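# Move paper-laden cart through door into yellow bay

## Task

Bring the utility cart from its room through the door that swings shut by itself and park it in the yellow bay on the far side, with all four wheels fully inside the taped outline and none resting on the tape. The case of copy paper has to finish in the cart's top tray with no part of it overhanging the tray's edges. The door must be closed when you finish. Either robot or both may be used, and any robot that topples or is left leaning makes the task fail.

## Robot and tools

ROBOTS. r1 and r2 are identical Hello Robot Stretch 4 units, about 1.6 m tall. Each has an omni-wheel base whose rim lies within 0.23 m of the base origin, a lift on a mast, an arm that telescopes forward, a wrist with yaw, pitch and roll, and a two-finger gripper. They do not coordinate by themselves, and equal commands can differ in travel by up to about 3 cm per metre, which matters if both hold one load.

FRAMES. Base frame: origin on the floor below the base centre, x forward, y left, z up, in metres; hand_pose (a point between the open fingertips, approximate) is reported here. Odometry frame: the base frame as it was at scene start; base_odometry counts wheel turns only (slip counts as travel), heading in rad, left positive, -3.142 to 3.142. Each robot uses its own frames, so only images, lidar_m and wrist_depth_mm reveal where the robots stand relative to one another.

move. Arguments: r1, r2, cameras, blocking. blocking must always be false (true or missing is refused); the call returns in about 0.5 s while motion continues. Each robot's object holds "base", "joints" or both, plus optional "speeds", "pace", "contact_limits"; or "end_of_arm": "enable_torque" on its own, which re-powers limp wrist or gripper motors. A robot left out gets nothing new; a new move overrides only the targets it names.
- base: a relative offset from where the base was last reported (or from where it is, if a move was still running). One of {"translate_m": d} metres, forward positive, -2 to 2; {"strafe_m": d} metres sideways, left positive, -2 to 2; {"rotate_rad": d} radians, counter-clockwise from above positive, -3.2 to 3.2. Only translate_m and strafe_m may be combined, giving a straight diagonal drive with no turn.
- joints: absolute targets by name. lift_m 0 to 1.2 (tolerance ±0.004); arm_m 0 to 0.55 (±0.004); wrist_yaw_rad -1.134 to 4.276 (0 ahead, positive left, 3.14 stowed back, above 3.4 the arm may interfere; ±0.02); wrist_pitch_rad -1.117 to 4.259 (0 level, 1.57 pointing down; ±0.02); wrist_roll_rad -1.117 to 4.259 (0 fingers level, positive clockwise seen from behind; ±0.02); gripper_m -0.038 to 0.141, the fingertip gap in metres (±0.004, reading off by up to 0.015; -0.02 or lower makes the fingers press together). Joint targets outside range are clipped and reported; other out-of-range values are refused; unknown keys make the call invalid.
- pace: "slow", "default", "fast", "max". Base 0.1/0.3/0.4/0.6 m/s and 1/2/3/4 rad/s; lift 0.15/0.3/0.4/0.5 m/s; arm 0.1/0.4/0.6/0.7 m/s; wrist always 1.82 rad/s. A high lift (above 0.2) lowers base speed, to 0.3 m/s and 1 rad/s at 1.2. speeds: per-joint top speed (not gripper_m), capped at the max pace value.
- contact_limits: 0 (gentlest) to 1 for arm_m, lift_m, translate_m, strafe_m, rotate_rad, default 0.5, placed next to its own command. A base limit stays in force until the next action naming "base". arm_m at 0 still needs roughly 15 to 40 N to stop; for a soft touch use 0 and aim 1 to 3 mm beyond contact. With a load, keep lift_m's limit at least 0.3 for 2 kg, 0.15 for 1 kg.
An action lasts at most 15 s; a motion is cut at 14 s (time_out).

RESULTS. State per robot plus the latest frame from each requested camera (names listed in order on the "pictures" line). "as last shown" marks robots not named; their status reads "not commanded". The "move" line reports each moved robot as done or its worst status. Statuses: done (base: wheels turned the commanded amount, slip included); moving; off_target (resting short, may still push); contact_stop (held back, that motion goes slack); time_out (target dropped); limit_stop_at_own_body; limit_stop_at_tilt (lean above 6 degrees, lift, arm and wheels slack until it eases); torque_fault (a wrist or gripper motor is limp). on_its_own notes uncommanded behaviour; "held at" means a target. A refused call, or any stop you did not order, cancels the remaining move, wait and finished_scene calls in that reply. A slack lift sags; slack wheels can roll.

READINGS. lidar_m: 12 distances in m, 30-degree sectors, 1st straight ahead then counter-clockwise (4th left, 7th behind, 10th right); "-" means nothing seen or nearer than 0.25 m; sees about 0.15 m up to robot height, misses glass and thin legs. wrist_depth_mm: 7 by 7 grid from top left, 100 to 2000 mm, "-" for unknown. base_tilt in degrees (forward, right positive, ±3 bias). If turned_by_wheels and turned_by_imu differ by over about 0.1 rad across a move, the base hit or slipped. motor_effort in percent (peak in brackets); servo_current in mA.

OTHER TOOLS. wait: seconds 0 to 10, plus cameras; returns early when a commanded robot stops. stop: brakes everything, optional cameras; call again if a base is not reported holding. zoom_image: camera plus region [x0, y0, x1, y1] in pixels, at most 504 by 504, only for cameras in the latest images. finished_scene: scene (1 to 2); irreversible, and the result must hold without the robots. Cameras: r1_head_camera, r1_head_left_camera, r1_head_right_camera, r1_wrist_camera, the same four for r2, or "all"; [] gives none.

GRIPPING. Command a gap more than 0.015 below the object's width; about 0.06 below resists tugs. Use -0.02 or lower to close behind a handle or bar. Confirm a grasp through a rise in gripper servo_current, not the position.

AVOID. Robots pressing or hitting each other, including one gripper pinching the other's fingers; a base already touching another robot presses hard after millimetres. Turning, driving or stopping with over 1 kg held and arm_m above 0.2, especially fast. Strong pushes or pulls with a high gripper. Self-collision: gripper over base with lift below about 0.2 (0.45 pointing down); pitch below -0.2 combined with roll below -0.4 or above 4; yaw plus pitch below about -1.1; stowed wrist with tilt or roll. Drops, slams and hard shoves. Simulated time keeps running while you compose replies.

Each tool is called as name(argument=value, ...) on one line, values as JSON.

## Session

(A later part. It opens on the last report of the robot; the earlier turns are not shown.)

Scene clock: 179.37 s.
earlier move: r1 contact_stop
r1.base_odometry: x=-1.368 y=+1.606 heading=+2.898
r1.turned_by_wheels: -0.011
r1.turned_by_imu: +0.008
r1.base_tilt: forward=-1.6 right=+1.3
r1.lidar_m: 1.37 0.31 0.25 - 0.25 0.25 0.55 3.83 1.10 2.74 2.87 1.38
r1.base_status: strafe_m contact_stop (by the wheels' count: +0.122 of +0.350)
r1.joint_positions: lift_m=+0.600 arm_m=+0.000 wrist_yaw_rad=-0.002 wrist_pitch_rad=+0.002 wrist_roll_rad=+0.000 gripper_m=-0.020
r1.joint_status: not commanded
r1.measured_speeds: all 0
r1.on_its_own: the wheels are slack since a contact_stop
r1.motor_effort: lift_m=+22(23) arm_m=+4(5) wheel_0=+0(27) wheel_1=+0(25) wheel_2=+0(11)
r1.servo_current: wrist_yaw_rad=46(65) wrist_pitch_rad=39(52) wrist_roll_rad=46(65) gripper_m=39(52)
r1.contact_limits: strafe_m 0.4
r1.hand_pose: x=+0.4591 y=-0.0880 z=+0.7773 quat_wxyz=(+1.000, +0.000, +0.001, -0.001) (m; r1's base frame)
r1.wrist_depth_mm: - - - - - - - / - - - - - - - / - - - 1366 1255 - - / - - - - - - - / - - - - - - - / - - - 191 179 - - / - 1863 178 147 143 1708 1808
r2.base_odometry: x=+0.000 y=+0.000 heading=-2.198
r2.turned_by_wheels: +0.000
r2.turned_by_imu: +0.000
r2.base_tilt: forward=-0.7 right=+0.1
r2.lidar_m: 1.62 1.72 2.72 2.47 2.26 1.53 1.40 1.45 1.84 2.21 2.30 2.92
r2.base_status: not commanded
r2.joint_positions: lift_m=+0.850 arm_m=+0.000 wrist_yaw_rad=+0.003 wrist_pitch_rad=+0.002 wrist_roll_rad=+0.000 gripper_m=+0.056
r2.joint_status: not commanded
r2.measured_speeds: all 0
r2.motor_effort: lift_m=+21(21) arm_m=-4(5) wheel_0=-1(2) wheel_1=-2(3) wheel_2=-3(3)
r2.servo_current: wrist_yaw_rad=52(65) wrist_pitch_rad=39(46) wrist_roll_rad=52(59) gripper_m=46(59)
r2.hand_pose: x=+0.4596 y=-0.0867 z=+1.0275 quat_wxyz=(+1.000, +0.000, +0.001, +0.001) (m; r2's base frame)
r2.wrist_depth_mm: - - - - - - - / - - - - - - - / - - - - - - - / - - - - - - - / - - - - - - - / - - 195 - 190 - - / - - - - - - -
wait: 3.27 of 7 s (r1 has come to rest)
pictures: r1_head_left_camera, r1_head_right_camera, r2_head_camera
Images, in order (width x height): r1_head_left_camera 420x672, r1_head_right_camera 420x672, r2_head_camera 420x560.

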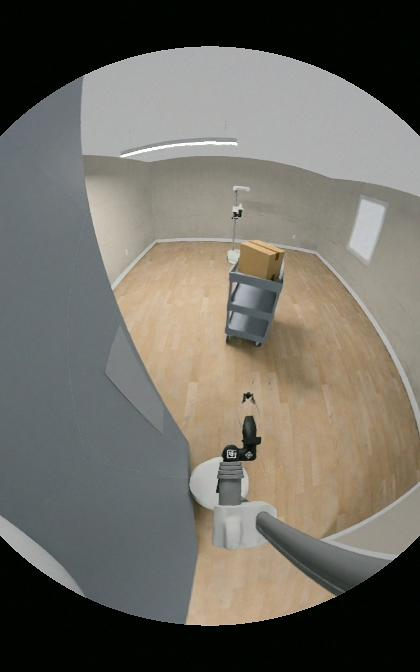

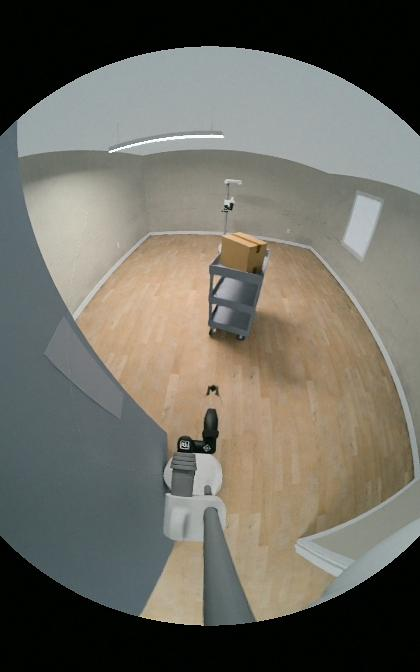

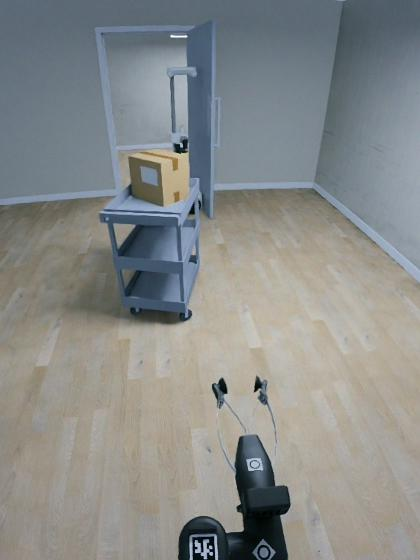

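move(blocking=false, r1={"base":{"translate_m":0.32},"pace":"slow"}, cameras=[])

wait(seconds=7, cameras=["r1_head_camera","r1_head_left_camera","r1_head_right_camera","r2_head_camera"])

zoom_image(camera="r2_head_camera", region=[60, 0, 240, 330])

Scene clock: 204.90 s.
move: r1 moving
r1.base_odometry: x=-1.380 y=+1.610 heading=+2.898
r1.turned_by_wheels: +0.000
r1.turned_by_imu: +0.000
r1.base_tilt: forward=-1.6 right=+1.3
r1.lidar_m: 1.38 0.31 0.25 - 0.25 0.26 0.55 3.83 1.08 2.74 2.87 1.37
r1.base_status: translate_m moving
r1.joint_positions: lift_m=+0.600 arm_m=+0.000 wrist_yaw_rad=-0.002 wrist_pitch_rad=+0.002 wrist_roll_rad=+0.000 gripper_m=-0.020
r1.joint_status: not commanded
r1.measured_speeds: translate_m=+0.048 strafe_m=+0.000 rotate_rad=-0.001 lift_m=+0.000 arm_m=+0.000 wrist_yaw_rad=+0.000 wrist_pitch_rad=+0.000 wrist_roll_rad=+0.000
r1.motor_effort: lift_m=+22(23) arm_m=+4(4) wheel_0=+1(5) wheel_1=+8(10) wheel_2=-6(6)
r1.servo_current: wrist_yaw_rad=46(72) wrist_pitch_rad=39(46) wrist_roll_rad=52(65) gripper_m=39(46)
r1.hand_pose: x=+0.4591 y=-0.0880 z=+0.7773 quat_wxyz=(+1.000, +0.000, +0.001, -0.001) (m; r1's base frame)
r1.wrist_depth_mm: - - - - - - - / - - - - - - - / - - - 1336 1205 - - / - - - - - - - / - - - - - - - / - - - 191 178 - - / 1983 1863 178 147 143 1756 1808
r2: as last shown
r2.base_tilt: forward=-0.7 right=+0.0
r2.lidar_m: 1.64 1.75 2.69 2.49 2.25 1.53 1.41 1.43 1.87 2.22 2.27 2.94
r2.servo_current: wrist_yaw_rad=39(52) wrist_pitch_rad=46(46) wrist_roll_rad=33(52) gripper_m=52(52)
pictures: none
No camera images: "cameras" was empty.

Scene clock: 208.90 s.
earlier move: r1 done
r1.base_odometry: x=-1.679 y=+1.683 heading=+2.899
r1.turned_by_wheels: +0.000
r1.turned_by_imu: +0.000
r1.base_tilt: forward=-1.6 right=+1.3
r1.lidar_m: 1.07 2.73 2.04 1.97 0.25 0.25 0.63 1.32 1.49 2.75 2.88 1.08
r1.base_status: done
r1.joint_positions: lift_m=+0.600 arm_m=+0.000 wrist_yaw_rad=-0.002 wrist_pitch_rad=+0.002 wrist_roll_rad=+0.000 gripper_m=-0.020
r1.joint_status: not commanded
r1.measured_speeds: all 0
r1.motor_effort: lift_m=+22(23) arm_m=+4(4) wheel_0=+2(5) wheel_1=+5(13) wheel_2=-1(6)
r1.servo_current: wrist_yaw_rad=65(72) wrist_pitch_rad=39(52) wrist_roll_rad=46(65) gripper_m=46(52)
r1.hand_pose: x=+0.4591 y=-0.0880 z=+0.7773 quat_wxyz=(+1.000, +0.000, +0.001, -0.001) (m; r1's base frame)
r1.wrist_depth_mm: - - - - - - - / - - - - - - - / - - - 1060 891 - - / - - - - - - - / - - - - - - - / - - - 191 179 - - / 1921 1863 177 179 143 1863 1808
r2.base_odometry: x=+0.000 y=+0.000 heading=-2.198
r2.turned_by_wheels: +0.000
r2.turned_by_imu: +0.001
r2.base_tilt: forward=-0.6 right=+0.1
r2.lidar_m: 1.62 1.75 2.70 2.47 2.23 1.53 1.41 1.44 1.84 2.21 2.26 2.93
r2.base_status: not commanded
r2.joint_positions: lift_m=+0.850 arm_m=+0.000 wrist_yaw_rad=+0.003 wrist_pitch_rad=+0.002 wrist_roll_rad=+0.000 gripper_m=+0.056
r2.joint_status: not commanded
r2.measured_speeds: all 0
r2.motor_effort: lift_m=+21(21) arm_m=-4(5) wheel_0=-2(2) wheel_1=-2(3) wheel_2=-3(3)
r2.servo_current: wrist_yaw_rad=46(65) wrist_pitch_rad=46(52) wrist_roll_rad=52(59) gripper_m=59(59)
r2.hand_pose: x=+0.4596 y=-0.0867 z=+1.0275 quat_wxyz=(+1.000, +0.000, +0.001, +0.001) (m; r2's base frame)
r2.wrist_depth_mm: - - - - - - - / - - - - - - - / - - - - - - - / - - - - - - - / - - - - - - - / - - 195 - 190 - - / - - - - - - -
wait: 4.00 of 7 s (r1 has come to rest)
pictures: r1_head_camera, r1_head_left_camera, r1_head_right_camera, r2_head_camera
Images, in order (width x height): r1_head_camera 420x560, r1_head_left_camera 420x672, r1_head_right_camera 420x672, r2_head_camera 420x560.

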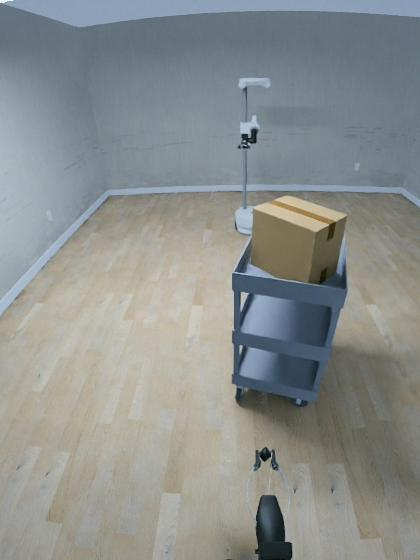

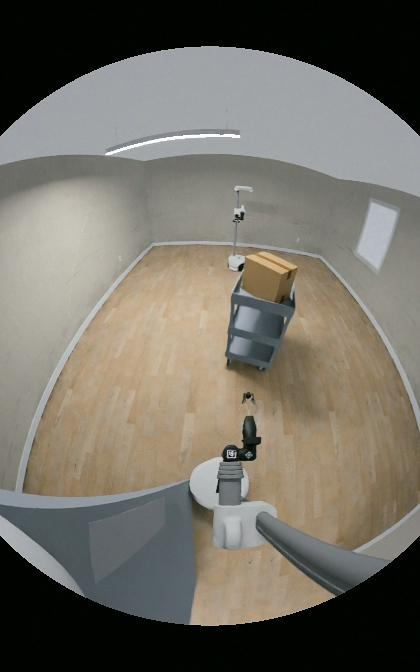

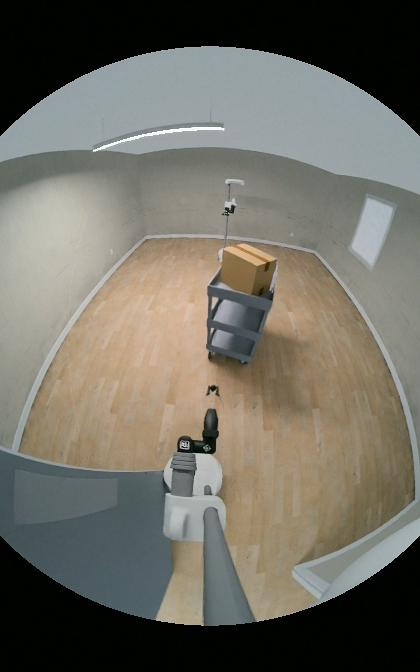

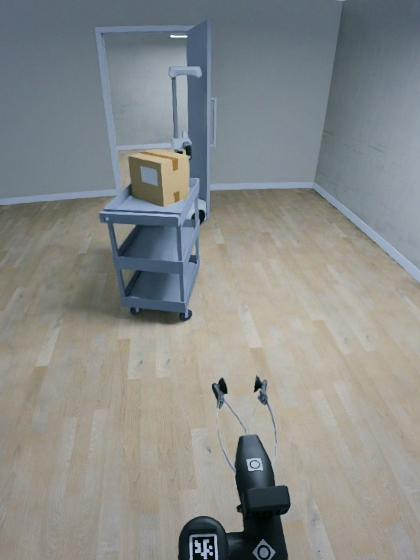

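Scaled by 1.527 from the camera's 420x560 image, which has a finer 1200x1600 frame.

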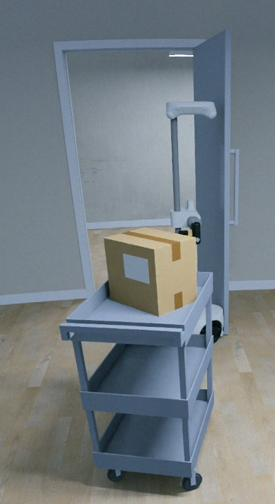

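move(blocking=false, r1={"base":{"translate_m":0.14,"strafe_m":0.05},"pace":"slow"}, cameras=[])

wait(seconds=4, cameras=["r1_head_left_camera","r2_head_camera"])

zoom_image(camera="r2_head_camera", region=[60, 0, 240, 330])

Scene clock: 217.00 s.
move: r1 moving
r1.base_odometry: x=-1.692 y=+1.682 heading=+2.899
r1.turned_by_wheels: +0.001
r1.turned_by_imu: +0.000
r1.base_tilt: forward=-1.6 right=+1.3
r1.lidar_m: 1.07 2.73 2.03 1.96 0.25 0.25 0.62 1.32 1.48 2.75 2.90 1.06
r1.base_status: translate_m moving; strafe_m moving
r1.joint_positions: lift_m=+0.600 arm_m=+0.000 wrist_yaw_rad=-0.002 wrist_pitch_rad=+0.002 wrist_roll_rad=+0.000 gripper_m=-0.020
r1.joint_status: not commanded
r1.measured_speeds: translate_m=+0.049 strafe_m=+0.017 rotate_rad=+0.000 lift_m=+0.000 arm_m=+0.000 wrist_yaw_rad=+0.000 wrist_pitch_rad=+0.000 wrist_roll_rad=+0.000
r1.motor_effort: lift_m=+22(23) arm_m=+4(4) wheel_0=+1(4) wheel_1=+11(11) wheel_2=-5(6)
r1.servo_current: wrist_yaw_rad=46(72) wrist_pitch_rad=46(46) wrist_roll_rad=33(59) gripper_m=39(52)
r1.hand_pose: x=+0.4591 y=-0.0880 z=+0.7773 quat_wxyz=(+1.000, +0.000, +0.001, -0.001) (m; r1's base frame)
r1.wrist_depth_mm: - - - - - - - / - - - - 931 - - / - - - 1060 878 - - / - - - - - - - / - - - - - - - / - - - 191 179 - - / 1921 1808 177 160 144 1921 1863
r2: as last shown
r2.turned_by_imu: +0.000
r2.base_tilt: forward=-0.6 right=+0.0
r2.lidar_m: 1.62 1.75 2.71 2.49 2.20 1.50 1.40 1.44 1.85 2.22 2.28 2.93
r2.servo_current: wrist_yaw_rad=52(59) wrist_pitch_rad=39(39) wrist_roll_rad=46(59) gripper_m=46(59)
r2.wrist_depth_mm: - - - - - - - / - - - - - - - / - - - - - - - / - - - - - - - / - - - - - - - / - - 194 - 190 - - / - - - - - - -
pictures: none
No camera images: "cameras" was empty.

Scene clock: 219.20 s.
earlier move: r1 done
r1.base_odometry: x=-1.826 y=+1.669 heading=+2.899
r1.turned_by_wheels: +0.000
r1.turned_by_imu: +0.001
r1.base_tilt: forward=-1.6 right=+1.3
r1.lidar_m: 0.97 2.70 1.97 1.93 0.25 0.25 0.54 1.48 1.69 2.82 2.94 0.96
r1.base_status: done
r1.joint_positions: lift_m=+0.600 arm_m=+0.000 wrist_yaw_rad=-0.002 wrist_pitch_rad=+0.002 wrist_roll_rad=+0.000 gripper_m=-0.020
r1.joint_status: not commanded
r1.measured_speeds: all 0
r1.motor_effort: lift_m=+22(23) arm_m=+4(4) wheel_0=+1(5) wheel_1=+9(12) wheel_2=+0(7)
r1.servo_current: wrist_yaw_rad=46(78) wrist_pitch_rad=46(52) wrist_roll_rad=52(65) gripper_m=39(52)
r1.hand_pose: x=+0.4591 y=-0.0880 z=+0.7773 quat_wxyz=(+1.000, +0.000, +0.001, -0.001) (m; r1's base frame)
r1.wrist_depth_mm: - - - - - - - / - - - - 820 866 - / - - - - 809 809 - / - - - - - 668 - / - - - - - - - / - - - 191 169 - - / 1983 1921 177 147 143 - 1808
r2.base_odometry: x=+0.000 y=+0.000 heading=-2.198
r2.turned_by_wheels: +0.000
r2.turned_by_imu: +0.000
r2.base_tilt: forward=-0.7 right=+0.0
r2.lidar_m: 1.62 1.76 2.71 2.48 2.23 1.50 1.40 1.44 1.87 2.22 2.28 2.94
r2.base_status: not commanded
r2.joint_positions: lift_m=+0.850 arm_m=+0.000 wrist_yaw_rad=+0.003 wrist_pitch_rad=+0.002 wrist_roll_rad=+0.000 gripper_m=+0.056
r2.joint_status: not commanded
r2.measured_speeds: all 0
r2.motor_effort: lift_m=+21(21) arm_m=-4(5) wheel_0=-2(2) wheel_1=-2(3) wheel_2=-3(3)
r2.servo_current: wrist_yaw_rad=39(65) wrist_pitch_rad=39(46) wrist_roll_rad=59(59) gripper_m=52(59)
r2.hand_pose: x=+0.4596 y=-0.0867 z=+1.0275 quat_wxyz=(+1.000, +0.000, +0.001, +0.001) (m; r2's base frame)
r2.wrist_depth_mm: - - - - - - - / - - - - - - - / - - - - - - - / - - - - - - - / - - - - - - - / - - 195 - 190 - - / - - - - - - -
wait: 2.20 of 4 s (r1 has come to rest)
pictures: r1_head_left_camera, r2_head_camera
Images, in order (width x height): r1_head_left_camera 420x672, r2_head_camera 420x560.

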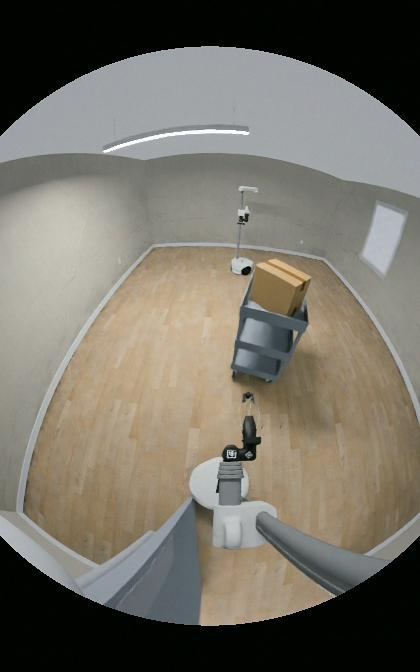

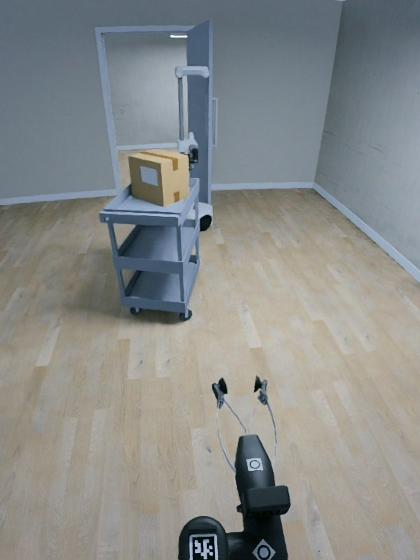

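Scaled by 1.527 from the camera's 420x560 image, which has a finer 1200x1600 frame.

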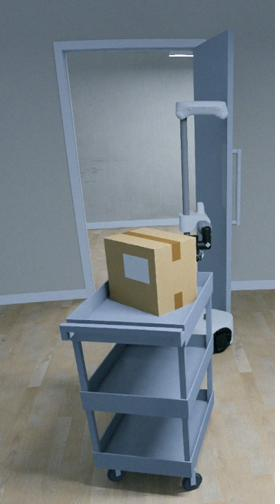

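move(blocking=false, r1={"joints":{"wrist_yaw_rad":1.57}}, r2={"base":{"rotate_rad":-0.17}}, cameras=[])

wait(seconds=2, cameras=[])

move(blocking=false, r2={"base":{"translate_m":0.55,"strafe_m":0.74},"joints":{"gripper_m":0.12,"lift_m":0.78}}, cameras=[])

wait(seconds=6, cameras=["r2_head_camera","r2_wrist_camera","r2_head_left_camera","r1_head_camera"])

wait(seconds=0.5, cameras=["r2_head_camera","r2_wrist_camera","r2_head_left_camera","r1_head_camera"])

zoom_image(camera="r2_head_camera", region=[60, 80, 340, 480])

Scene clock: 240.70 s.
move: r1 moving; r2 moving
r1.base_odometry: x=-1.826 y=+1.669 heading=+2.899
r1.turned_by_wheels: +0.000
r1.turned_by_imu: +0.000
r1.base_tilt: forward=-1.6 right=+1.2
r1.lidar_m: 0.94 2.67 1.99 1.91 0.25 0.25 0.54 1.47 1.65 2.80 2.94 0.93
r1.base_status: not commanded
r1.joint_positions: lift_m=+0.600 arm_m=+0.000 wrist_yaw_rad=+0.587 wrist_pitch_rad=+0.002 wrist_roll_rad=+0.000 gripper_m=-0.020
r1.joint_status: wrist_yaw_rad moving
r1.measured_speeds: translate_m=+0.000 strafe_m=+0.000 rotate_rad=+0.000 lift_m=+0.000 arm_m=+0.000 wrist_yaw_rad=+1.822 wrist_pitch_rad=+0.000 wrist_roll_rad=+0.000
r1.motor_effort: lift_m=+22(23) arm_m=+4(4) wheel_0=+1(2) wheel_1=+9(9) wheel_2=+0(0)
r1.servo_current: wrist_yaw_rad=85(130) wrist_pitch_rad=39(46) wrist_roll_rad=39(59) gripper_m=46(46)
r1.hand_pose: x=+0.4594 y=+0.0868 z=+0.7773 quat_wxyz=(+0.957, +0.000, +0.001, +0.289) (m; r1's base frame)
r1.wrist_depth_mm: - - - - - - - / - - - - - - - / - - - - - - - / - - - - - - 609 / - - - - - - - / - - - 191 - - - / - 1863 178 182 143 1808 -
r2.base_odometry: x=+0.000 y=+0.000 heading=-2.361
r2.turned_by_wheels: -0.162
r2.turned_by_imu: -0.158
r2.base_tilt: forward=-0.7 right=+0.1
r2.lidar_m: 1.63 1.65 2.94 2.51 2.53 1.67 1.41 1.42 1.63 2.25 2.21 2.61
r2.base_status: rotate_rad moving
r2.joint_positions: lift_m=+0.850 arm_m=+0.000 wrist_yaw_rad=+0.002 wrist_pitch_rad=+0.002 wrist_roll_rad=+0.000 gripper_m=+0.056
r2.joint_status: not commanded
r2.measured_speeds: translate_m=+0.001 strafe_m=+0.000 rotate_rad=-0.195 lift_m=+0.000 arm_m=+0.000 wrist_yaw_rad=+0.000 wrist_pitch_rad=+0.000 wrist_roll_rad=+0.000
r2.motor_effort: lift_m=+21(21) arm_m=-4(4) wheel_0=+2(10) wheel_1=+3(9) wheel_2=+4(10)
r2.servo_current: wrist_yaw_rad=46(52) wrist_pitch_rad=39(46) wrist_roll_rad=59(59) gripper_m=46(52)
r2.hand_pose: x=+0.4595 y=-0.0867 z=+1.0275 quat_wxyz=(+1.000, +0.000, +0.001, +0.001) (m; r2's base frame)
r2.wrist_depth_mm: - - - - - - - / - - - - - - - / - - - - - - - / - - - - - - - / - - 1708 - - - - / - - 193 - 190 - - / - - - - - - -
pictures: none
No camera images: "cameras" was empty.

Scene clock: 241.07 s.
earlier move: r1 moving; r2 done
r1.base_odometry: x=-1.826 y=+1.669 heading=+2.899
r1.turned_by_wheels: +0.000
r1.turned_by_imu: +0.000
r1.base_tilt: forward=-1.6 right=+1.3
r1.lidar_m: 0.97 2.66 1.98 1.93 0.27 0.25 0.54 1.45 1.69 2.82 2.94 0.95
r1.base_status: not commanded
r1.joint_positions: lift_m=+0.600 arm_m=+0.000 wrist_yaw_rad=+1.254 wrist_pitch_rad=+0.002 wrist_roll_rad=+0.000 gripper_m=-0.020
r1.joint_status: wrist_yaw_rad moving
r1.measured_speeds: translate_m=+0.000 strafe_m=+0.000 rotate_rad=+0.000 lift_m=+0.000 arm_m=+0.000 wrist_yaw_rad=+1.820 wrist_pitch_rad=+0.000 wrist_roll_rad=+0.000
r1.motor_effort: lift_m=+22(23) arm_m=+4(4) wheel_0=+1(2) wheel_1=+9(9) wheel_2=+0(0)
r1.servo_current: wrist_yaw_rad=98(130) wrist_pitch_rad=39(46) wrist_roll_rad=39(59) gripper_m=46(46)
r1.hand_pose: x=+0.3438 y=+0.2468 z=+0.7773 quat_wxyz=(+0.810, -0.001, +0.001, +0.587) (m; r1's base frame)
r1.wrist_depth_mm: - - - - - - - / - - - - - - - / - - - - - - - / - - - - - - - / - - - - - - - / - - 183 191 - - - / - 141 172 184 143 1756 1756
r2.base_odometry: x=+0.000 y=+0.000 heading=-2.367
r2.turned_by_wheels: -0.007
r2.turned_by_imu: -0.006
r2.base_tilt: forward=-0.7 right=+0.1
r2.lidar_m: 1.62 1.64 2.93 2.49 2.51 1.62 1.40 1.40 1.64 2.24 2.23 2.61
r2.base_status: done
r2.joint_positions: lift_m=+0.850 arm_m=+0.000 wrist_yaw_rad=+0.002 wrist_pitch_rad=+0.002 wrist_roll_rad=+0.000 gripper_m=+0.056
r2.joint_status: not commanded
r2.measured_speeds: all 0
r2.motor_effort: lift_m=+21(21) arm_m=-4(4) wheel_0=+4(10) wheel_1=+4(9) wheel_2=+5(10)
r2.servo_current: wrist_yaw_rad=39(52) wrist_pitch_rad=33(46) wrist_roll_rad=52(59) gripper_m=52(52)
r2.hand_pose: x=+0.4595 y=-0.0867 z=+1.0275 quat_wxyz=(+1.000, +0.000, +0.001, +0.001) (m; r2's base frame)
r2.wrist_depth_mm: - - - - - - - / - - - - - - - / - - - - - - - / - - - - - - - / - - 1708 - - - - / - - 192 - 190 - - / - 1464 - - - - -
wait: 0.37 of 2 s (r2 has come to rest)
pictures: none
No camera images: "cameras" was empty.

Scene clock: 241.57 s.
earlier move: r1 moving
move: r2 moving
r1.base_odometry: x=-1.826 y=+1.669 heading=+2.899
r1.turned_by_wheels: +0.000
r1.turned_by_imu: +0.000
r1.base_tilt: forward=-1.6 right=+1.2
r1.lidar_m: 0.96 2.67 2.00 1.90 0.29 0.25 0.52 1.47 1.70 2.81 2.94 0.96
r1.base_status: not commanded
r1.joint_positions: lift_m=+0.600 arm_m=+0.000 wrist_yaw_rad=+1.567 wrist_pitch_rad=+0.002 wrist_roll_rad=+0.000 gripper_m=-0.020
r1.joint_status: wrist_yaw_rad moving
r1.measured_speeds: all 0
r1.motor_effort: lift_m=+22(22) arm_m=+4(4) wheel_0=+2(2) wheel_1=+9(9) wheel_2=+0(0)
r1.servo_current: wrist_yaw_rad=52(78) wrist_pitch_rad=39(52) wrist_roll_rad=46(59) gripper_m=46(46)
r1.hand_pose: x=+0.2593 y=+0.2881 z=+0.7773 quat_wxyz=(+0.708, -0.001, +0.001, +0.706) (m; r1's base frame)
r1.wrist_depth_mm: - - - - - - - / - - - - - - - / - - - - - - - / - - - - - - - / - - - - - - - / - - 182 191 169 - - / 1756 141 172 160 143 - 1618
r2.base_odometry: x=+0.004 y=-0.031 heading=-2.368
r2.turned_by_wheels: +0.000
r2.turned_by_imu: +0.000
r2.base_tilt: forward=-0.6 right=+0.0
r2.lidar_m: 1.57 1.63 2.89 2.47 2.48 1.65 1.44 1.42 1.68 2.25 2.25 2.63
r2.base_status: translate_m moving; strafe_m moving
r2.joint_positions: lift_m=+0.813 arm_m=+0.000 wrist_yaw_rad=+0.002 wrist_pitch_rad=+0.002 wrist_roll_rad=+0.000 gripper_m=+0.075
r2.joint_status: lift_m moving; gripper_m moving
r2.measured_speeds: translate_m=+0.073 strafe_m=+0.098 rotate_rad=+0.000 lift_m=-0.141 arm_m=+0.000 wrist_yaw_rad=+0.000 wrist_pitch_rad=+0.000 wrist_roll_rad=+0.000
r2.motor_effort: lift_m=+14(20) arm_m=-4(5) wheel_0=-3(11) wheel_1=+10(13) wheel_2=-8(11)
r2.servo_current: wrist_yaw_rad=46(52) wrist_pitch_rad=39(46) wrist_roll_rad=46(59) gripper_m=98(98)
r2.hand_pose: x=+0.4595 y=-0.0867 z=+0.9903 quat_wxyz=(+1.000, +0.000, +0.001, +0.001) (m; r2's base frame)
r2.wrist_depth_mm: - - - - - - - / - - - - - - - / - - - - - - - / - - - - - - - / - - - - - - - / - 1863 189 - 189 - - / - 1464 - - - - -
pictures: none
No camera images: "cameras" was empty.

Scene clock: 241.70 s.
earlier move: r1 done; r2 moving
r1.base_odometry: x=-1.826 y=+1.669 heading=+2.899
r1.turned_by_wheels: +0.000
r1.turned_by_imu: +0.000
r1.base_tilt: forward=-1.6 right=+1.2
r1.lidar_m: 0.93 2.67 2.01 1.90 0.29 0.25 0.52 1.47 1.70 2.81 2.94 0.95
r1.base_status: not commanded
r1.joint_positions: lift_m=+0.600 arm_m=+0.000 wrist_yaw_rad=+1.567 wrist_pitch_rad=+0.002 wrist_roll_rad=+0.000 gripper_m=-0.020
r1.joint_status: all done
r1.measured_speeds: all 0
r1.motor_effort: lift_m=+22(22) arm_m=+4(4) wheel_0=+2(2) wheel_1=+9(9) wheel_2=+0(0)
r1.servo_current: wrist_yaw_rad=52(78) wrist_pitch_rad=39(52) wrist_roll_rad=59(59) gripper_m=39(46)
r1.hand_pose: x=+0.2593 y=+0.2881 z=+0.7773 quat_wxyz=(+0.708, -0.001, +0.001, +0.706) (m; r1's base frame)
r1.wrist_depth_mm: - - - - - - - / - - - - - - - / - - - - - - - / - - - - - - - / - - - - - - - / - - 182 191 169 - - / 1808 141 172 159 143 - 1661
r2.base_odometry: x=+0.007 y=-0.050 heading=-2.368
r2.turned_by_wheels: +0.000
r2.turned_by_imu: +0.000
r2.base_tilt: forward=-0.7 right=+0.1
r2.lidar_m: 1.57 1.60 2.90 2.47 2.45 1.69 1.45 1.45 1.73 2.26 2.27 2.67
r2.base_status: translate_m moving; strafe_m moving
r2.joint_positions: lift_m=+0.797 arm_m=+0.000 wrist_yaw_rad=+0.002 wrist_pitch_rad=+0.002 wrist_roll_rad=+0.000 gripper_m=+0.087
r2.joint_status: lift_m moving; gripper_m moving
r2.measured_speeds: translate_m=+0.095 strafe_m=+0.126 rotate_rad=-0.002 lift_m=-0.104 arm_m=+0.000 wrist_yaw_rad=+0.000 wrist_pitch_rad=+0.000 wrist_roll_rad=+0.000
r2.motor_effort: lift_m=+12(20) arm_m=-4(5) wheel_0=-5(11) wheel_1=+12(13) wheel_2=-10(11)
r2.servo_current: wrist_yaw_rad=39(52) wrist_pitch_rad=39(46) wrist_roll_rad=46(59) gripper_m=117(117)
r2.hand_pose: x=+0.4595 y=-0.0867 z=+0.9744 quat_wxyz=(+1.000, +0.000, +0.001, +0.001) (m; r2's base frame)
r2.wrist_depth_mm: - - - - - - - / - - - - - - - / - - - - - - - / - - - - - - - / - - - - - - - / - 1618 195 - 193 - - / - - - - - - -
wait: 0.13 of 6 s (r1 has come to rest)
pictures: r1_head_camera, r2_head_camera, r2_head_left_camera, r2_wrist_camera
Images, in order (width x height): r1_head_camera 420x560, r2_head_camera 420x560, r2_head_left_camera 420x672, r2_wrist_camera 616x392.

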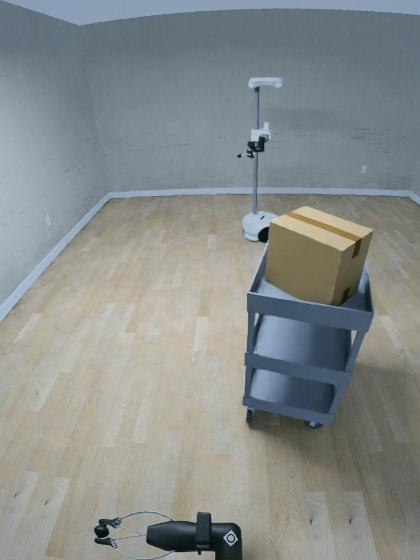

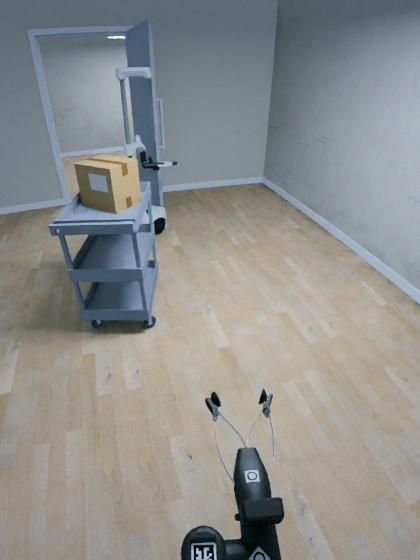

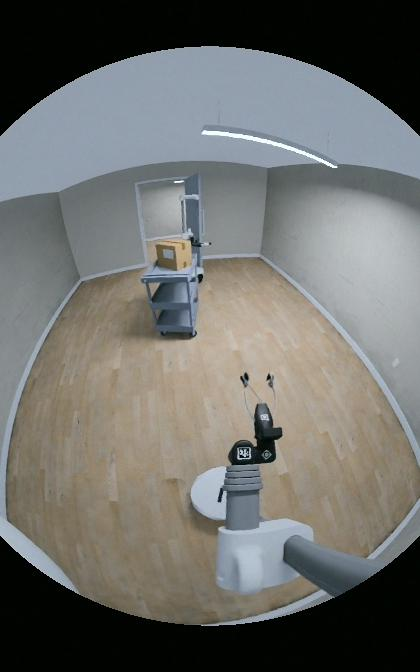

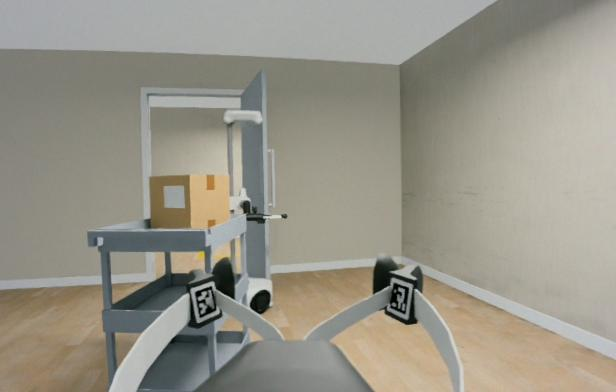

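Scene clock: 242.20 s.
earlier move: r2 moving
r1.base_odometry: x=-1.826 y=+1.669 heading=+2.899
r1.turned_by_wheels: +0.000
r1.turned_by_imu: +0.000
r1.base_tilt: forward=-1.6 right=+1.3
r1.lidar_m: 0.96 2.67 2.01 1.92 0.27 0.25 0.53 1.47 1.67 2.79 2.94 0.95
r1.base_status: not commanded
r1.joint_positions: lift_m=+0.600 arm_m=+0.000 wrist_yaw_rad=+1.567 wrist_pitch_rad=+0.002 wrist_roll_rad=+0.000 gripper_m=-0.020
r1.joint_status: all done
r1.measured_speeds: all 0
r1.motor_effort: lift_m=+22(23) arm_m=+4(4) wheel_0=+1(2) wheel_1=+9(9) wheel_2=+0(0)
r1.servo_current: wrist_yaw_rad=46(78) wrist_pitch_rad=39(52) wrist_roll_rad=52(59) gripper_m=39(46)
r1.hand_pose: x=+0.2593 y=+0.2881 z=+0.7773 quat_wxyz=(+0.708, -0.001, +0.001, +0.706) (m; r1's base frame)
r1.wrist_depth_mm: - - - - - - - / - - - - - - - / - - - - - - - / - - - - - - - / - - - - - - - / - - 182 191 170 - - / 1756 142 172 160 143 - 1708
r2.base_odometry: x=+0.022 y=-0.161 heading=-2.368
r2.turned_by_wheels: +0.000
r2.turned_by_imu: +0.000
r2.base_tilt: forward=-0.7 right=+0.1
r2.lidar_m: 1.50 1.55 2.80 2.39 2.38 1.79 1.53 1.54 1.79 2.32 2.34 2.72
r2.base_status: translate_m moving; strafe_m moving
r2.joint_positions: lift_m=+0.780 arm_m=+0.000 wrist_yaw_rad=+0.002 wrist_pitch_rad=+0.002 wrist_roll_rad=+0.000 gripper_m=+0.118
r2.joint_status: lift_m moving; gripper_m moving
r2.measured_speeds: translate_m=+0.171 strafe_m=+0.227 rotate_rad=+0.001 lift_m=+0.000 arm_m=+0.000 wrist_yaw_rad=+0.000 wrist_pitch_rad=+0.000 wrist_roll_rad=+0.000
r2.motor_effort: lift_m=+12(20) arm_m=-4(5) wheel_0=-5(11) wheel_1=+11(13) wheel_2=-10(11)
r2.servo_current: wrist_yaw_rad=46(52) wrist_pitch_rad=39(46) wrist_roll_rad=33(59) gripper_m=52(117)
r2.hand_pose: x=+0.4595 y=-0.0867 z=+0.9581 quat_wxyz=(+1.000, +0.000, +0.001, +0.001) (m; r2's base frame)
r2.wrist_depth_mm: - - - - - - - / - - - - - - - / - - - - - - - / - - 1618 - - - - / - - 1863 - - - - / - 1336 195 - 194 - - / - - - - - 1983 -
wait: 0.50 s; no rest
pictures: r1_head_camera, r2_head_camera, r2_head_left_camera, r2_wrist_camera
Images, in order (width x height): r1_head_camera 420x560, r2_head_camera 420x560, r2_head_left_camera 420x672, r2_wrist_camera 616x392.

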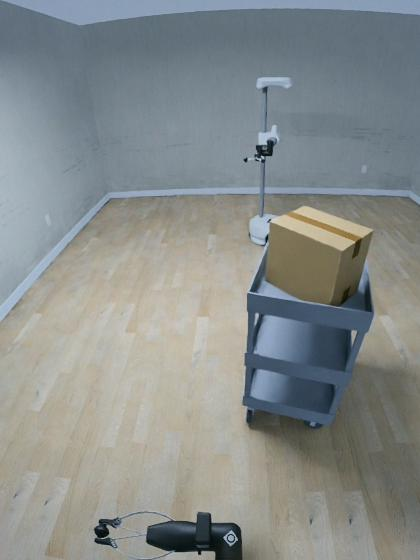

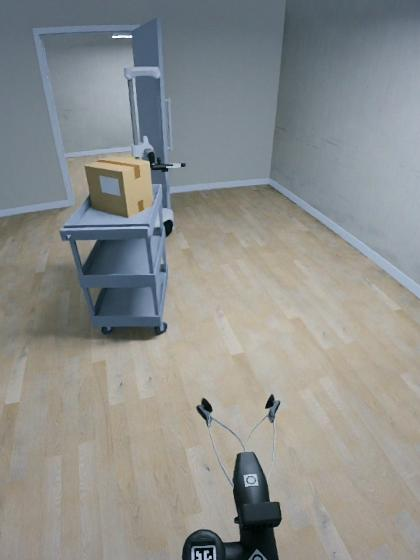

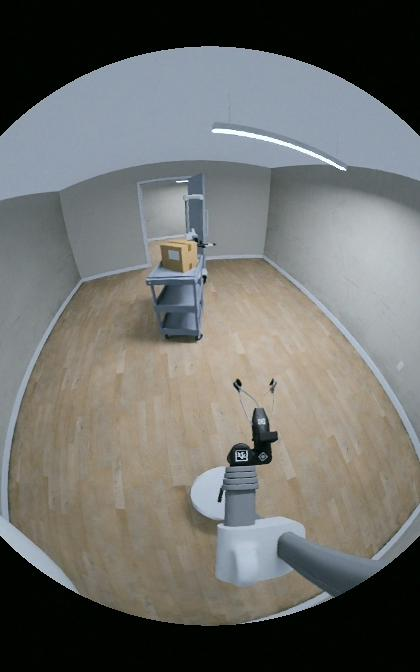

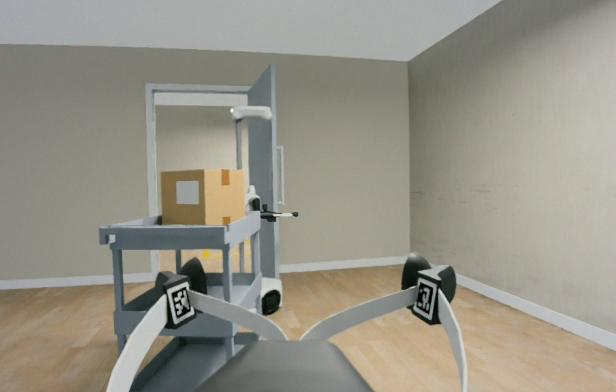

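Scaled by 1.260 from the camera's 420x560 image, which has a finer 1200x1600 frame.

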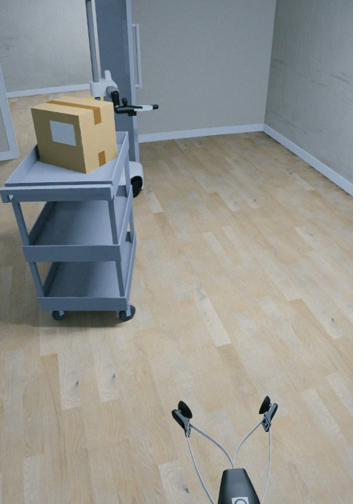

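wait(seconds=5, cameras=["r2_head_camera","r2_wrist_camera","r2_head_left_camera","r1_head_camera"])

zoom_image(camera="r2_head_camera", region=[60, 80, 340, 480])

zoom_image(camera="r2_wrist_camera", region=[60, 100, 500, 390])

Scene clock: 247.57 s.
earlier move: r2 done
r1.base_odometry: x=-1.826 y=+1.669 heading=+2.899
r1.turned_by_wheels: +0.000
r1.turned_by_imu: +0.000
r1.base_tilt: forward=-1.6 right=+1.3
r1.lidar_m: 0.96 2.68 2.00 1.92 0.25 0.25 0.51 1.46 1.69 2.81 2.95 0.95
r1.base_status: not commanded
r1.joint_positions: lift_m=+0.600 arm_m=+0.000 wrist_yaw_rad=+1.567 wrist_pitch_rad=+0.002 wrist_roll_rad=+0.000 gripper_m=-0.020
r1.joint_status: all done
r1.measured_speeds: all 0
r1.motor_effort: lift_m=+22(23) arm_m=+4(4) wheel_0=+1(2) wheel_1=+9(9) wheel_2=+0(0)
r1.servo_current: wrist_yaw_rad=33(78) wrist_pitch_rad=46(52) wrist_roll_rad=46(72) gripper_m=46(52)
r1.hand_pose: x=+0.2593 y=+0.2881 z=+0.7773 quat_wxyz=(+0.708, -0.001, +0.001, +0.706) (m; r1's base frame)
r1.wrist_depth_mm: - - - - - - - / - - - - - - - / - - - - - - - / - - - - - - - / - - - - - - - / - - 182 191 170 - - / 1756 141 172 159 143 - 1708
r2.base_odometry: x=+0.124 y=-0.914 heading=-2.368
r2.turned_by_wheels: +0.000
r2.turned_by_imu: +0.002
r2.base_tilt: forward=-0.7 right=+0.1
r2.lidar_m: 1.02 3.68 2.26 1.91 1.92 2.26 2.12 2.12 2.49 2.82 2.81 1.08
r2.base_status: done
r2.joint_positions: lift_m=+0.780 arm_m=+0.000 wrist_yaw_rad=+0.002 wrist_pitch_rad=+0.002 wrist_roll_rad=+0.000 gripper_m=+0.120
r2.joint_status: all done
r2.measured_speeds: all 0
r2.motor_effort: lift_m=+14(20) arm_m=-4(5) wheel_0=-3(11) wheel_1=+3(13) wheel_2=-4(11)
r2.servo_current: wrist_yaw_rad=46(59) wrist_pitch_rad=39(46) wrist_roll_rad=39(65) gripper_m=52(117)
r2.hand_pose: x=+0.4595 y=-0.0867 z=+0.9580 quat_wxyz=(+1.000, +0.000, +0.001, +0.001) (m; r2's base frame)
r2.wrist_depth_mm: - - - - - - - / - - - - - - - / - - - - - - - / - - - 1182 1205 - - / - - - 1160 1098 - - / - - 201 - 200 - - / - - - - - 1921 -
wait: 0.00 of 5 s (r2 has come to rest)
pictures: r1_head_camera, r2_head_camera, r2_head_left_camera, r2_wrist_camera
Images, in order (width x height): r1_head_camera 420x560, r2_head_camera 420x560, r2_head_left_camera 420x672, r2_wrist_camera 616x392.

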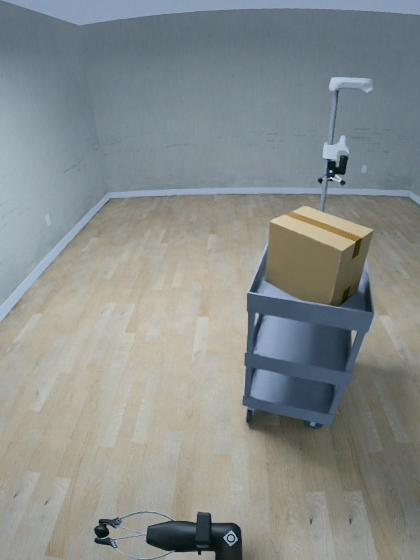

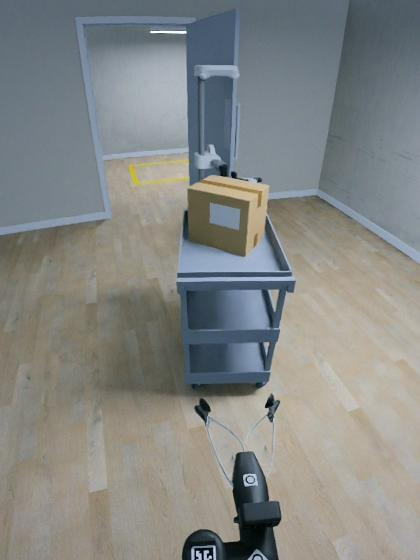

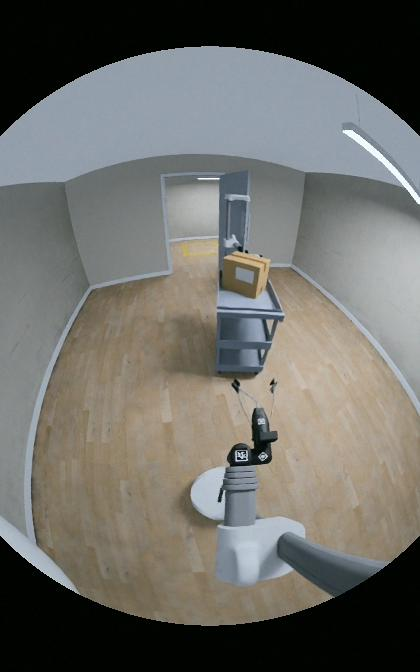

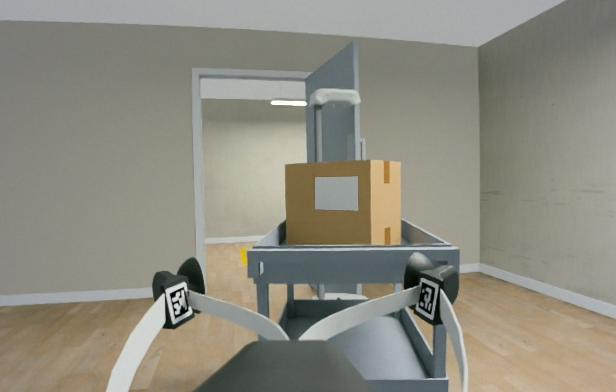

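Scaled by 1.260 from the camera's 420x560 image, which has a finer 1200x1600 frame.

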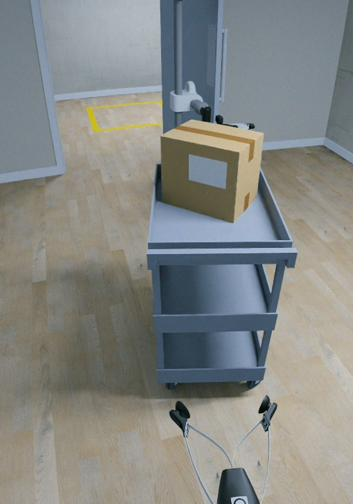

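Scaled by 1.145.

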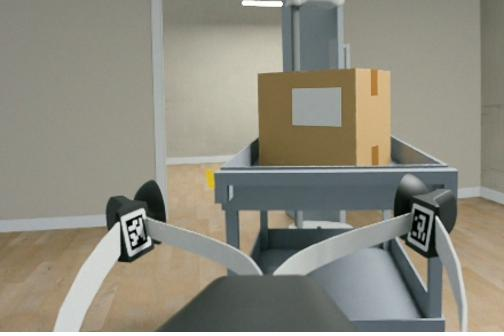

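move(blocking=false, r2={"base":{"translate_m":0.4,"strafe_m":-0.09},"joints":{"gripper_m":0.09,"lift_m":0.715,"wrist_roll_rad":1.57}}, cameras=[])

wait(seconds=5, cameras=[])

wait(seconds=0.5, cameras=["r2_head_camera","r2_wrist_camera","r2_head_right_camera"])

zoom_image(camera="r2_head_camera", region=[130, 200, 360, 500])

Scene clock: 264.80 s.
move: r2 moving
r1: as last shown
r1.base_tilt: forward=-1.6 right=+1.2
r1.lidar_m: 0.95 2.68 1.99 1.92 0.25 0.25 0.50 1.47 1.71 2.79 2.94 0.95
r1.servo_current: wrist_yaw_rad=46(65) wrist_pitch_rad=39(46) wrist_roll_rad=39(52) gripper_m=39(46)
r1.wrist_depth_mm: - - - - - - - / - - - - - - - / - - - - - - - / - - - - - - - / - - - - - - - / - - 182 191 169 - - / 1808 142 172 159 143 - 1708
r2.base_odometry: x=+0.096 y=-0.931 heading=-2.367
r2.turned_by_wheels: +0.000
r2.turned_by_imu: +0.001
r2.base_tilt: forward=-0.6 right=+0.1
r2.lidar_m: 0.97 3.65 2.27 1.95 1.92 2.33 2.15 2.16 2.51 2.80 2.81 1.02
r2.base_status: translate_m moving; strafe_m moving
r2.joint_positions: lift_m=+0.743 arm_m=+0.000 wrist_yaw_rad=+0.002 wrist_pitch_rad=+0.002 wrist_roll_rad=+0.589 gripper_m=+0.106
r2.joint_status: lift_m moving; wrist_roll_rad moving; gripper_m moving
r2.measured_speeds: translate_m=+0.122 strafe_m=-0.027 rotate_rad=+0.005 lift_m=-0.135 arm_m=+0.000 wrist_yaw_rad=+0.000 wrist_pitch_rad=+0.000 wrist_roll_rad=+1.820
r2.motor_effort: lift_m=+15(18) arm_m=-4(4) wheel_0=+7(12) wheel_1=+7(7) wheel_2=-12(13)
r2.servo_current: wrist_yaw_rad=46(52) wrist_pitch_rad=39(46) wrist_roll_rad=72(104) gripper_m=91(91)
r2.hand_pose: x=+0.4595 y=-0.0867 z=+0.9205 quat_wxyz=(+0.957, +0.290, +0.001, +0.001) (m; r2's base frame)
r2.wrist_depth_mm: - - - - - - - / - - - - - - - / - - - - - - - / - - - 1138 820 - - / - - - 820 - - 1756 / - - 196 831 190 820 1464 / - - - - - - 1138
pictures: none
No camera images: "cameras" was empty.

Scene clock: 267.13 s.
earlier move: r2 done
r1.base_odometry: x=-1.826 y=+1.669 heading=+2.899
r1.turned_by_wheels: +0.000
r1.turned_by_imu: +0.000
r1.base_tilt: forward=-1.6 right=+1.3
r1.lidar_m: 0.97 2.68 1.98 1.91 0.25 0.25 0.55 1.48 1.69 2.81 2.95 0.96
r1.base_status: not commanded
r1.joint_positions: lift_m=+0.600 arm_m=+0.000 wrist_yaw_rad=+1.567 wrist_pitch_rad=+0.002 wrist_roll_rad=+0.000 gripper_m=-0.020
r1.joint_status: not commanded
r1.measured_speeds: all 0
r1.motor_effort: lift_m=+23(23) arm_m=+4(4) wheel_0=+1(2) wheel_1=+9(9) wheel_2=+0(0)
r1.servo_current: wrist_yaw_rad=33(78) wrist_pitch_rad=39(52) wrist_roll_rad=39(65) gripper_m=33(52)
r1.hand_pose: x=+0.2593 y=+0.2881 z=+0.7773 quat_wxyz=(+0.708, -0.001, +0.001, +0.706) (m; r1's base frame)
r1.wrist_depth_mm: - - - - - - - / - - - - - - - / - - - - - - - / - - - - - - - / - - - - - - - / - - 182 191 169 - - / 1756 141 173 160 144 - 1756
r2.base_odometry: x=-0.225 y=-1.129 heading=-2.368
r2.turned_by_wheels: +0.000
r2.turned_by_imu: +0.000
r2.base_tilt: forward=-0.6 right=+0.0
r2.lidar_m: 0.60 3.29 2.46 2.14 2.08 2.50 2.46 2.50 2.91 2.62 2.61 0.63
r2.base_status: done
r2.joint_positions: lift_m=+0.715 arm_m=+0.000 wrist_yaw_rad=+0.002 wrist_pitch_rad=+0.002 wrist_roll_rad=+1.568 gripper_m=+0.090
r2.joint_status: all done
r2.measured_speeds: all 0
r2.motor_effort: lift_m=+14(18) arm_m=-4(5) wheel_0=+2(12) wheel_1=+3(7) wheel_2=-5(14)
r2.servo_current: wrist_yaw_rad=46(65) wrist_pitch_rad=39(46) wrist_roll_rad=39(117) gripper_m=59(91)
r2.hand_pose: x=+0.4595 y=-0.0867 z=+0.8931 quat_wxyz=(+0.708, +0.706, +0.001, +0.000) (m; r2's base frame)
r2.wrist_depth_mm: - - - - - 1756 1229 / - - - - 445 1808 580 / - - - 778 449 976 - / - - 699 683 449 - - / - - 768 732 452 - 459 / - - 194 820 190 - 459 / - - - - - 1863 -
wait: 2.33 of 5 s (r2 has come to rest)
pictures: none
No camera images: "cameras" was empty.

Scene clock: 267.63 s.
r1.base_odometry: x=-1.826 y=+1.669 heading=+2.899
r1.turned_by_wheels: +0.000
r1.turned_by_imu: +0.000
r1.base_tilt: forward=-1.6 right=+1.3
r1.lidar_m: 0.94 2.67 1.98 1.91 0.27 0.25 0.52 1.47 1.69 2.79 2.92 0.95
r1.base_status: not commanded
r1.joint_positions: lift_m=+0.600 arm_m=+0.000 wrist_yaw_rad=+1.567 wrist_pitch_rad=+0.002 wrist_roll_rad=+0.000 gripper_m=-0.020
r1.joint_status: not commanded
r1.measured_speeds: all 0
r1.motor_effort: lift_m=+22(23) arm_m=+4(4) wheel_0=+2(2) wheel_1=+9(9) wheel_2=+0(0)
r1.servo_current: wrist_yaw_rad=39(78) wrist_pitch_rad=39(52) wrist_roll_rad=46(65) gripper_m=46(52)
r1.hand_pose: x=+0.2593 y=+0.2881 z=+0.7773 quat_wxyz=(+0.708, -0.001, +0.001, +0.706) (m; r1's base frame)
r1.wrist_depth_mm: - - - - - - - / - - - - - - - / - - - - - - - / - - - - - - - / - - - - - - - / - - 182 191 170 - - / 1756 141 172 160 143 - 1708
r2.base_odometry: x=-0.225 y=-1.129 heading=-2.368
r2.turned_by_wheels: +0.000
r2.turned_by_imu: +0.000
r2.base_tilt: forward=-0.7 right=+0.1
r2.lidar_m: 0.60 3.32 2.48 2.14 2.12 2.50 2.51 2.49 2.90 2.60 2.60 0.65
r2.base_status: done
r2.joint_positions: lift_m=+0.715 arm_m=+0.000 wrist_yaw_rad=+0.002 wrist_pitch_rad=+0.002 wrist_roll_rad=+1.568 gripper_m=+0.090
r2.joint_status: all done
r2.measured_speeds: all 0
r2.motor_effort: lift_m=+14(18) arm_m=-4(5) wheel_0=+2(12) wheel_1=+4(7) wheel_2=-4(14)
r2.servo_current: wrist_yaw_rad=52(65) wrist_pitch_rad=39(46) wrist_roll_rad=46(117) gripper_m=52(91)
r2.hand_pose: x=+0.4595 y=-0.0867 z=+0.8931 quat_wxyz=(+0.708, +0.706, +0.001, +0.000) (m; r2's base frame)
r2.wrist_depth_mm: - - - - - 1808 1205 / - - - - 445 1756 574 / - - - 788 452 991 - / - - 715 683 452 - - / - - 768 741 452 - 459 / - - 194 820 190 - 455 / - - - - - 1921 -
wait: 0.50 s; at rest by 0.27 s
pictures: r2_head_camera, r2_head_right_camera, r2_wrist_camera
Images, in order (width x height): r2_head_camera 420x560, r2_head_right_camera 420x672, r2_wrist_camera 616x392.

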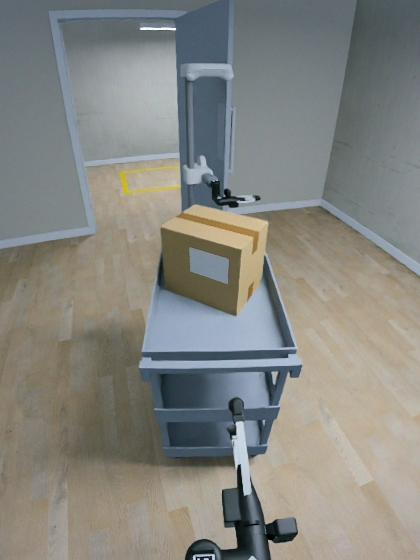

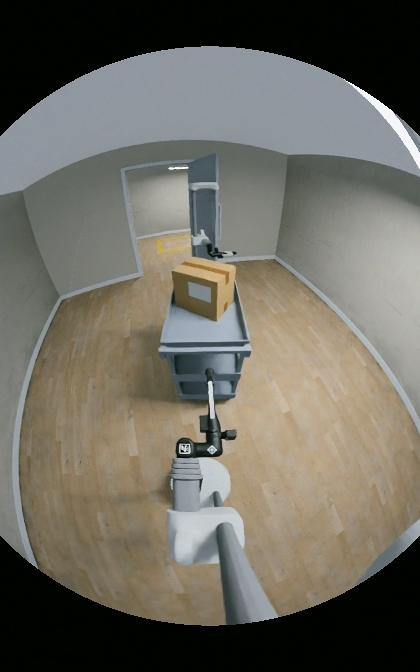

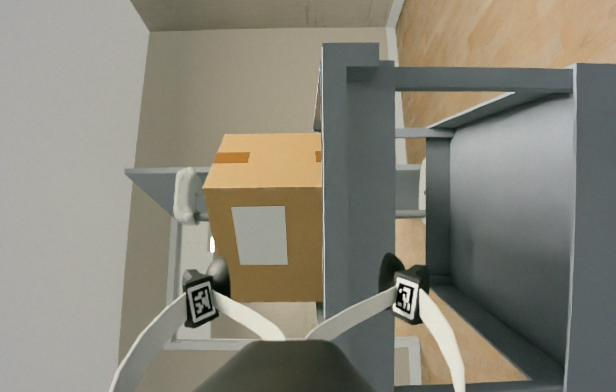

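Scaled by 1.680 from the camera's 420x560 image, which has a finer 1200x1600 frame.

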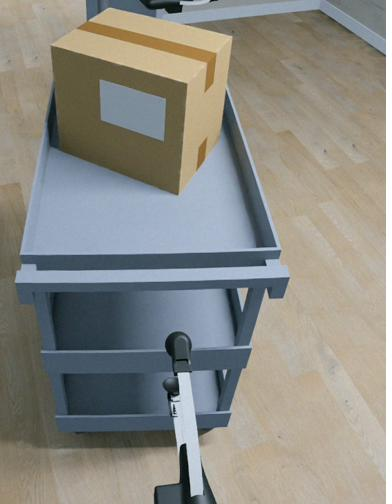

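zoom_image(camera="r2_wrist_camera", region=[280, 20, 460, 390])

zoom_image(camera="r2_head_camera", region=[130, 330, 310, 450])

Scaled by 1.362.

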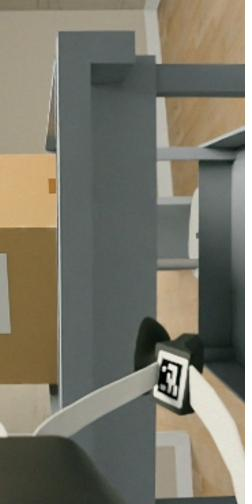

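Scaled by 2.800 from the camera's 420x560 image, which has a finer 1200x1600 frame.

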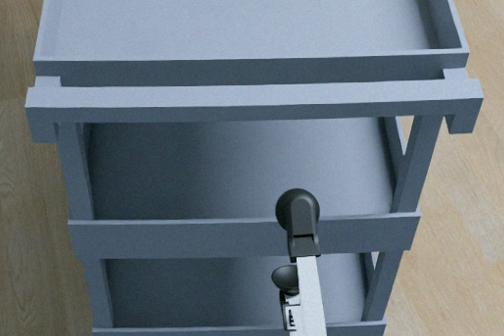

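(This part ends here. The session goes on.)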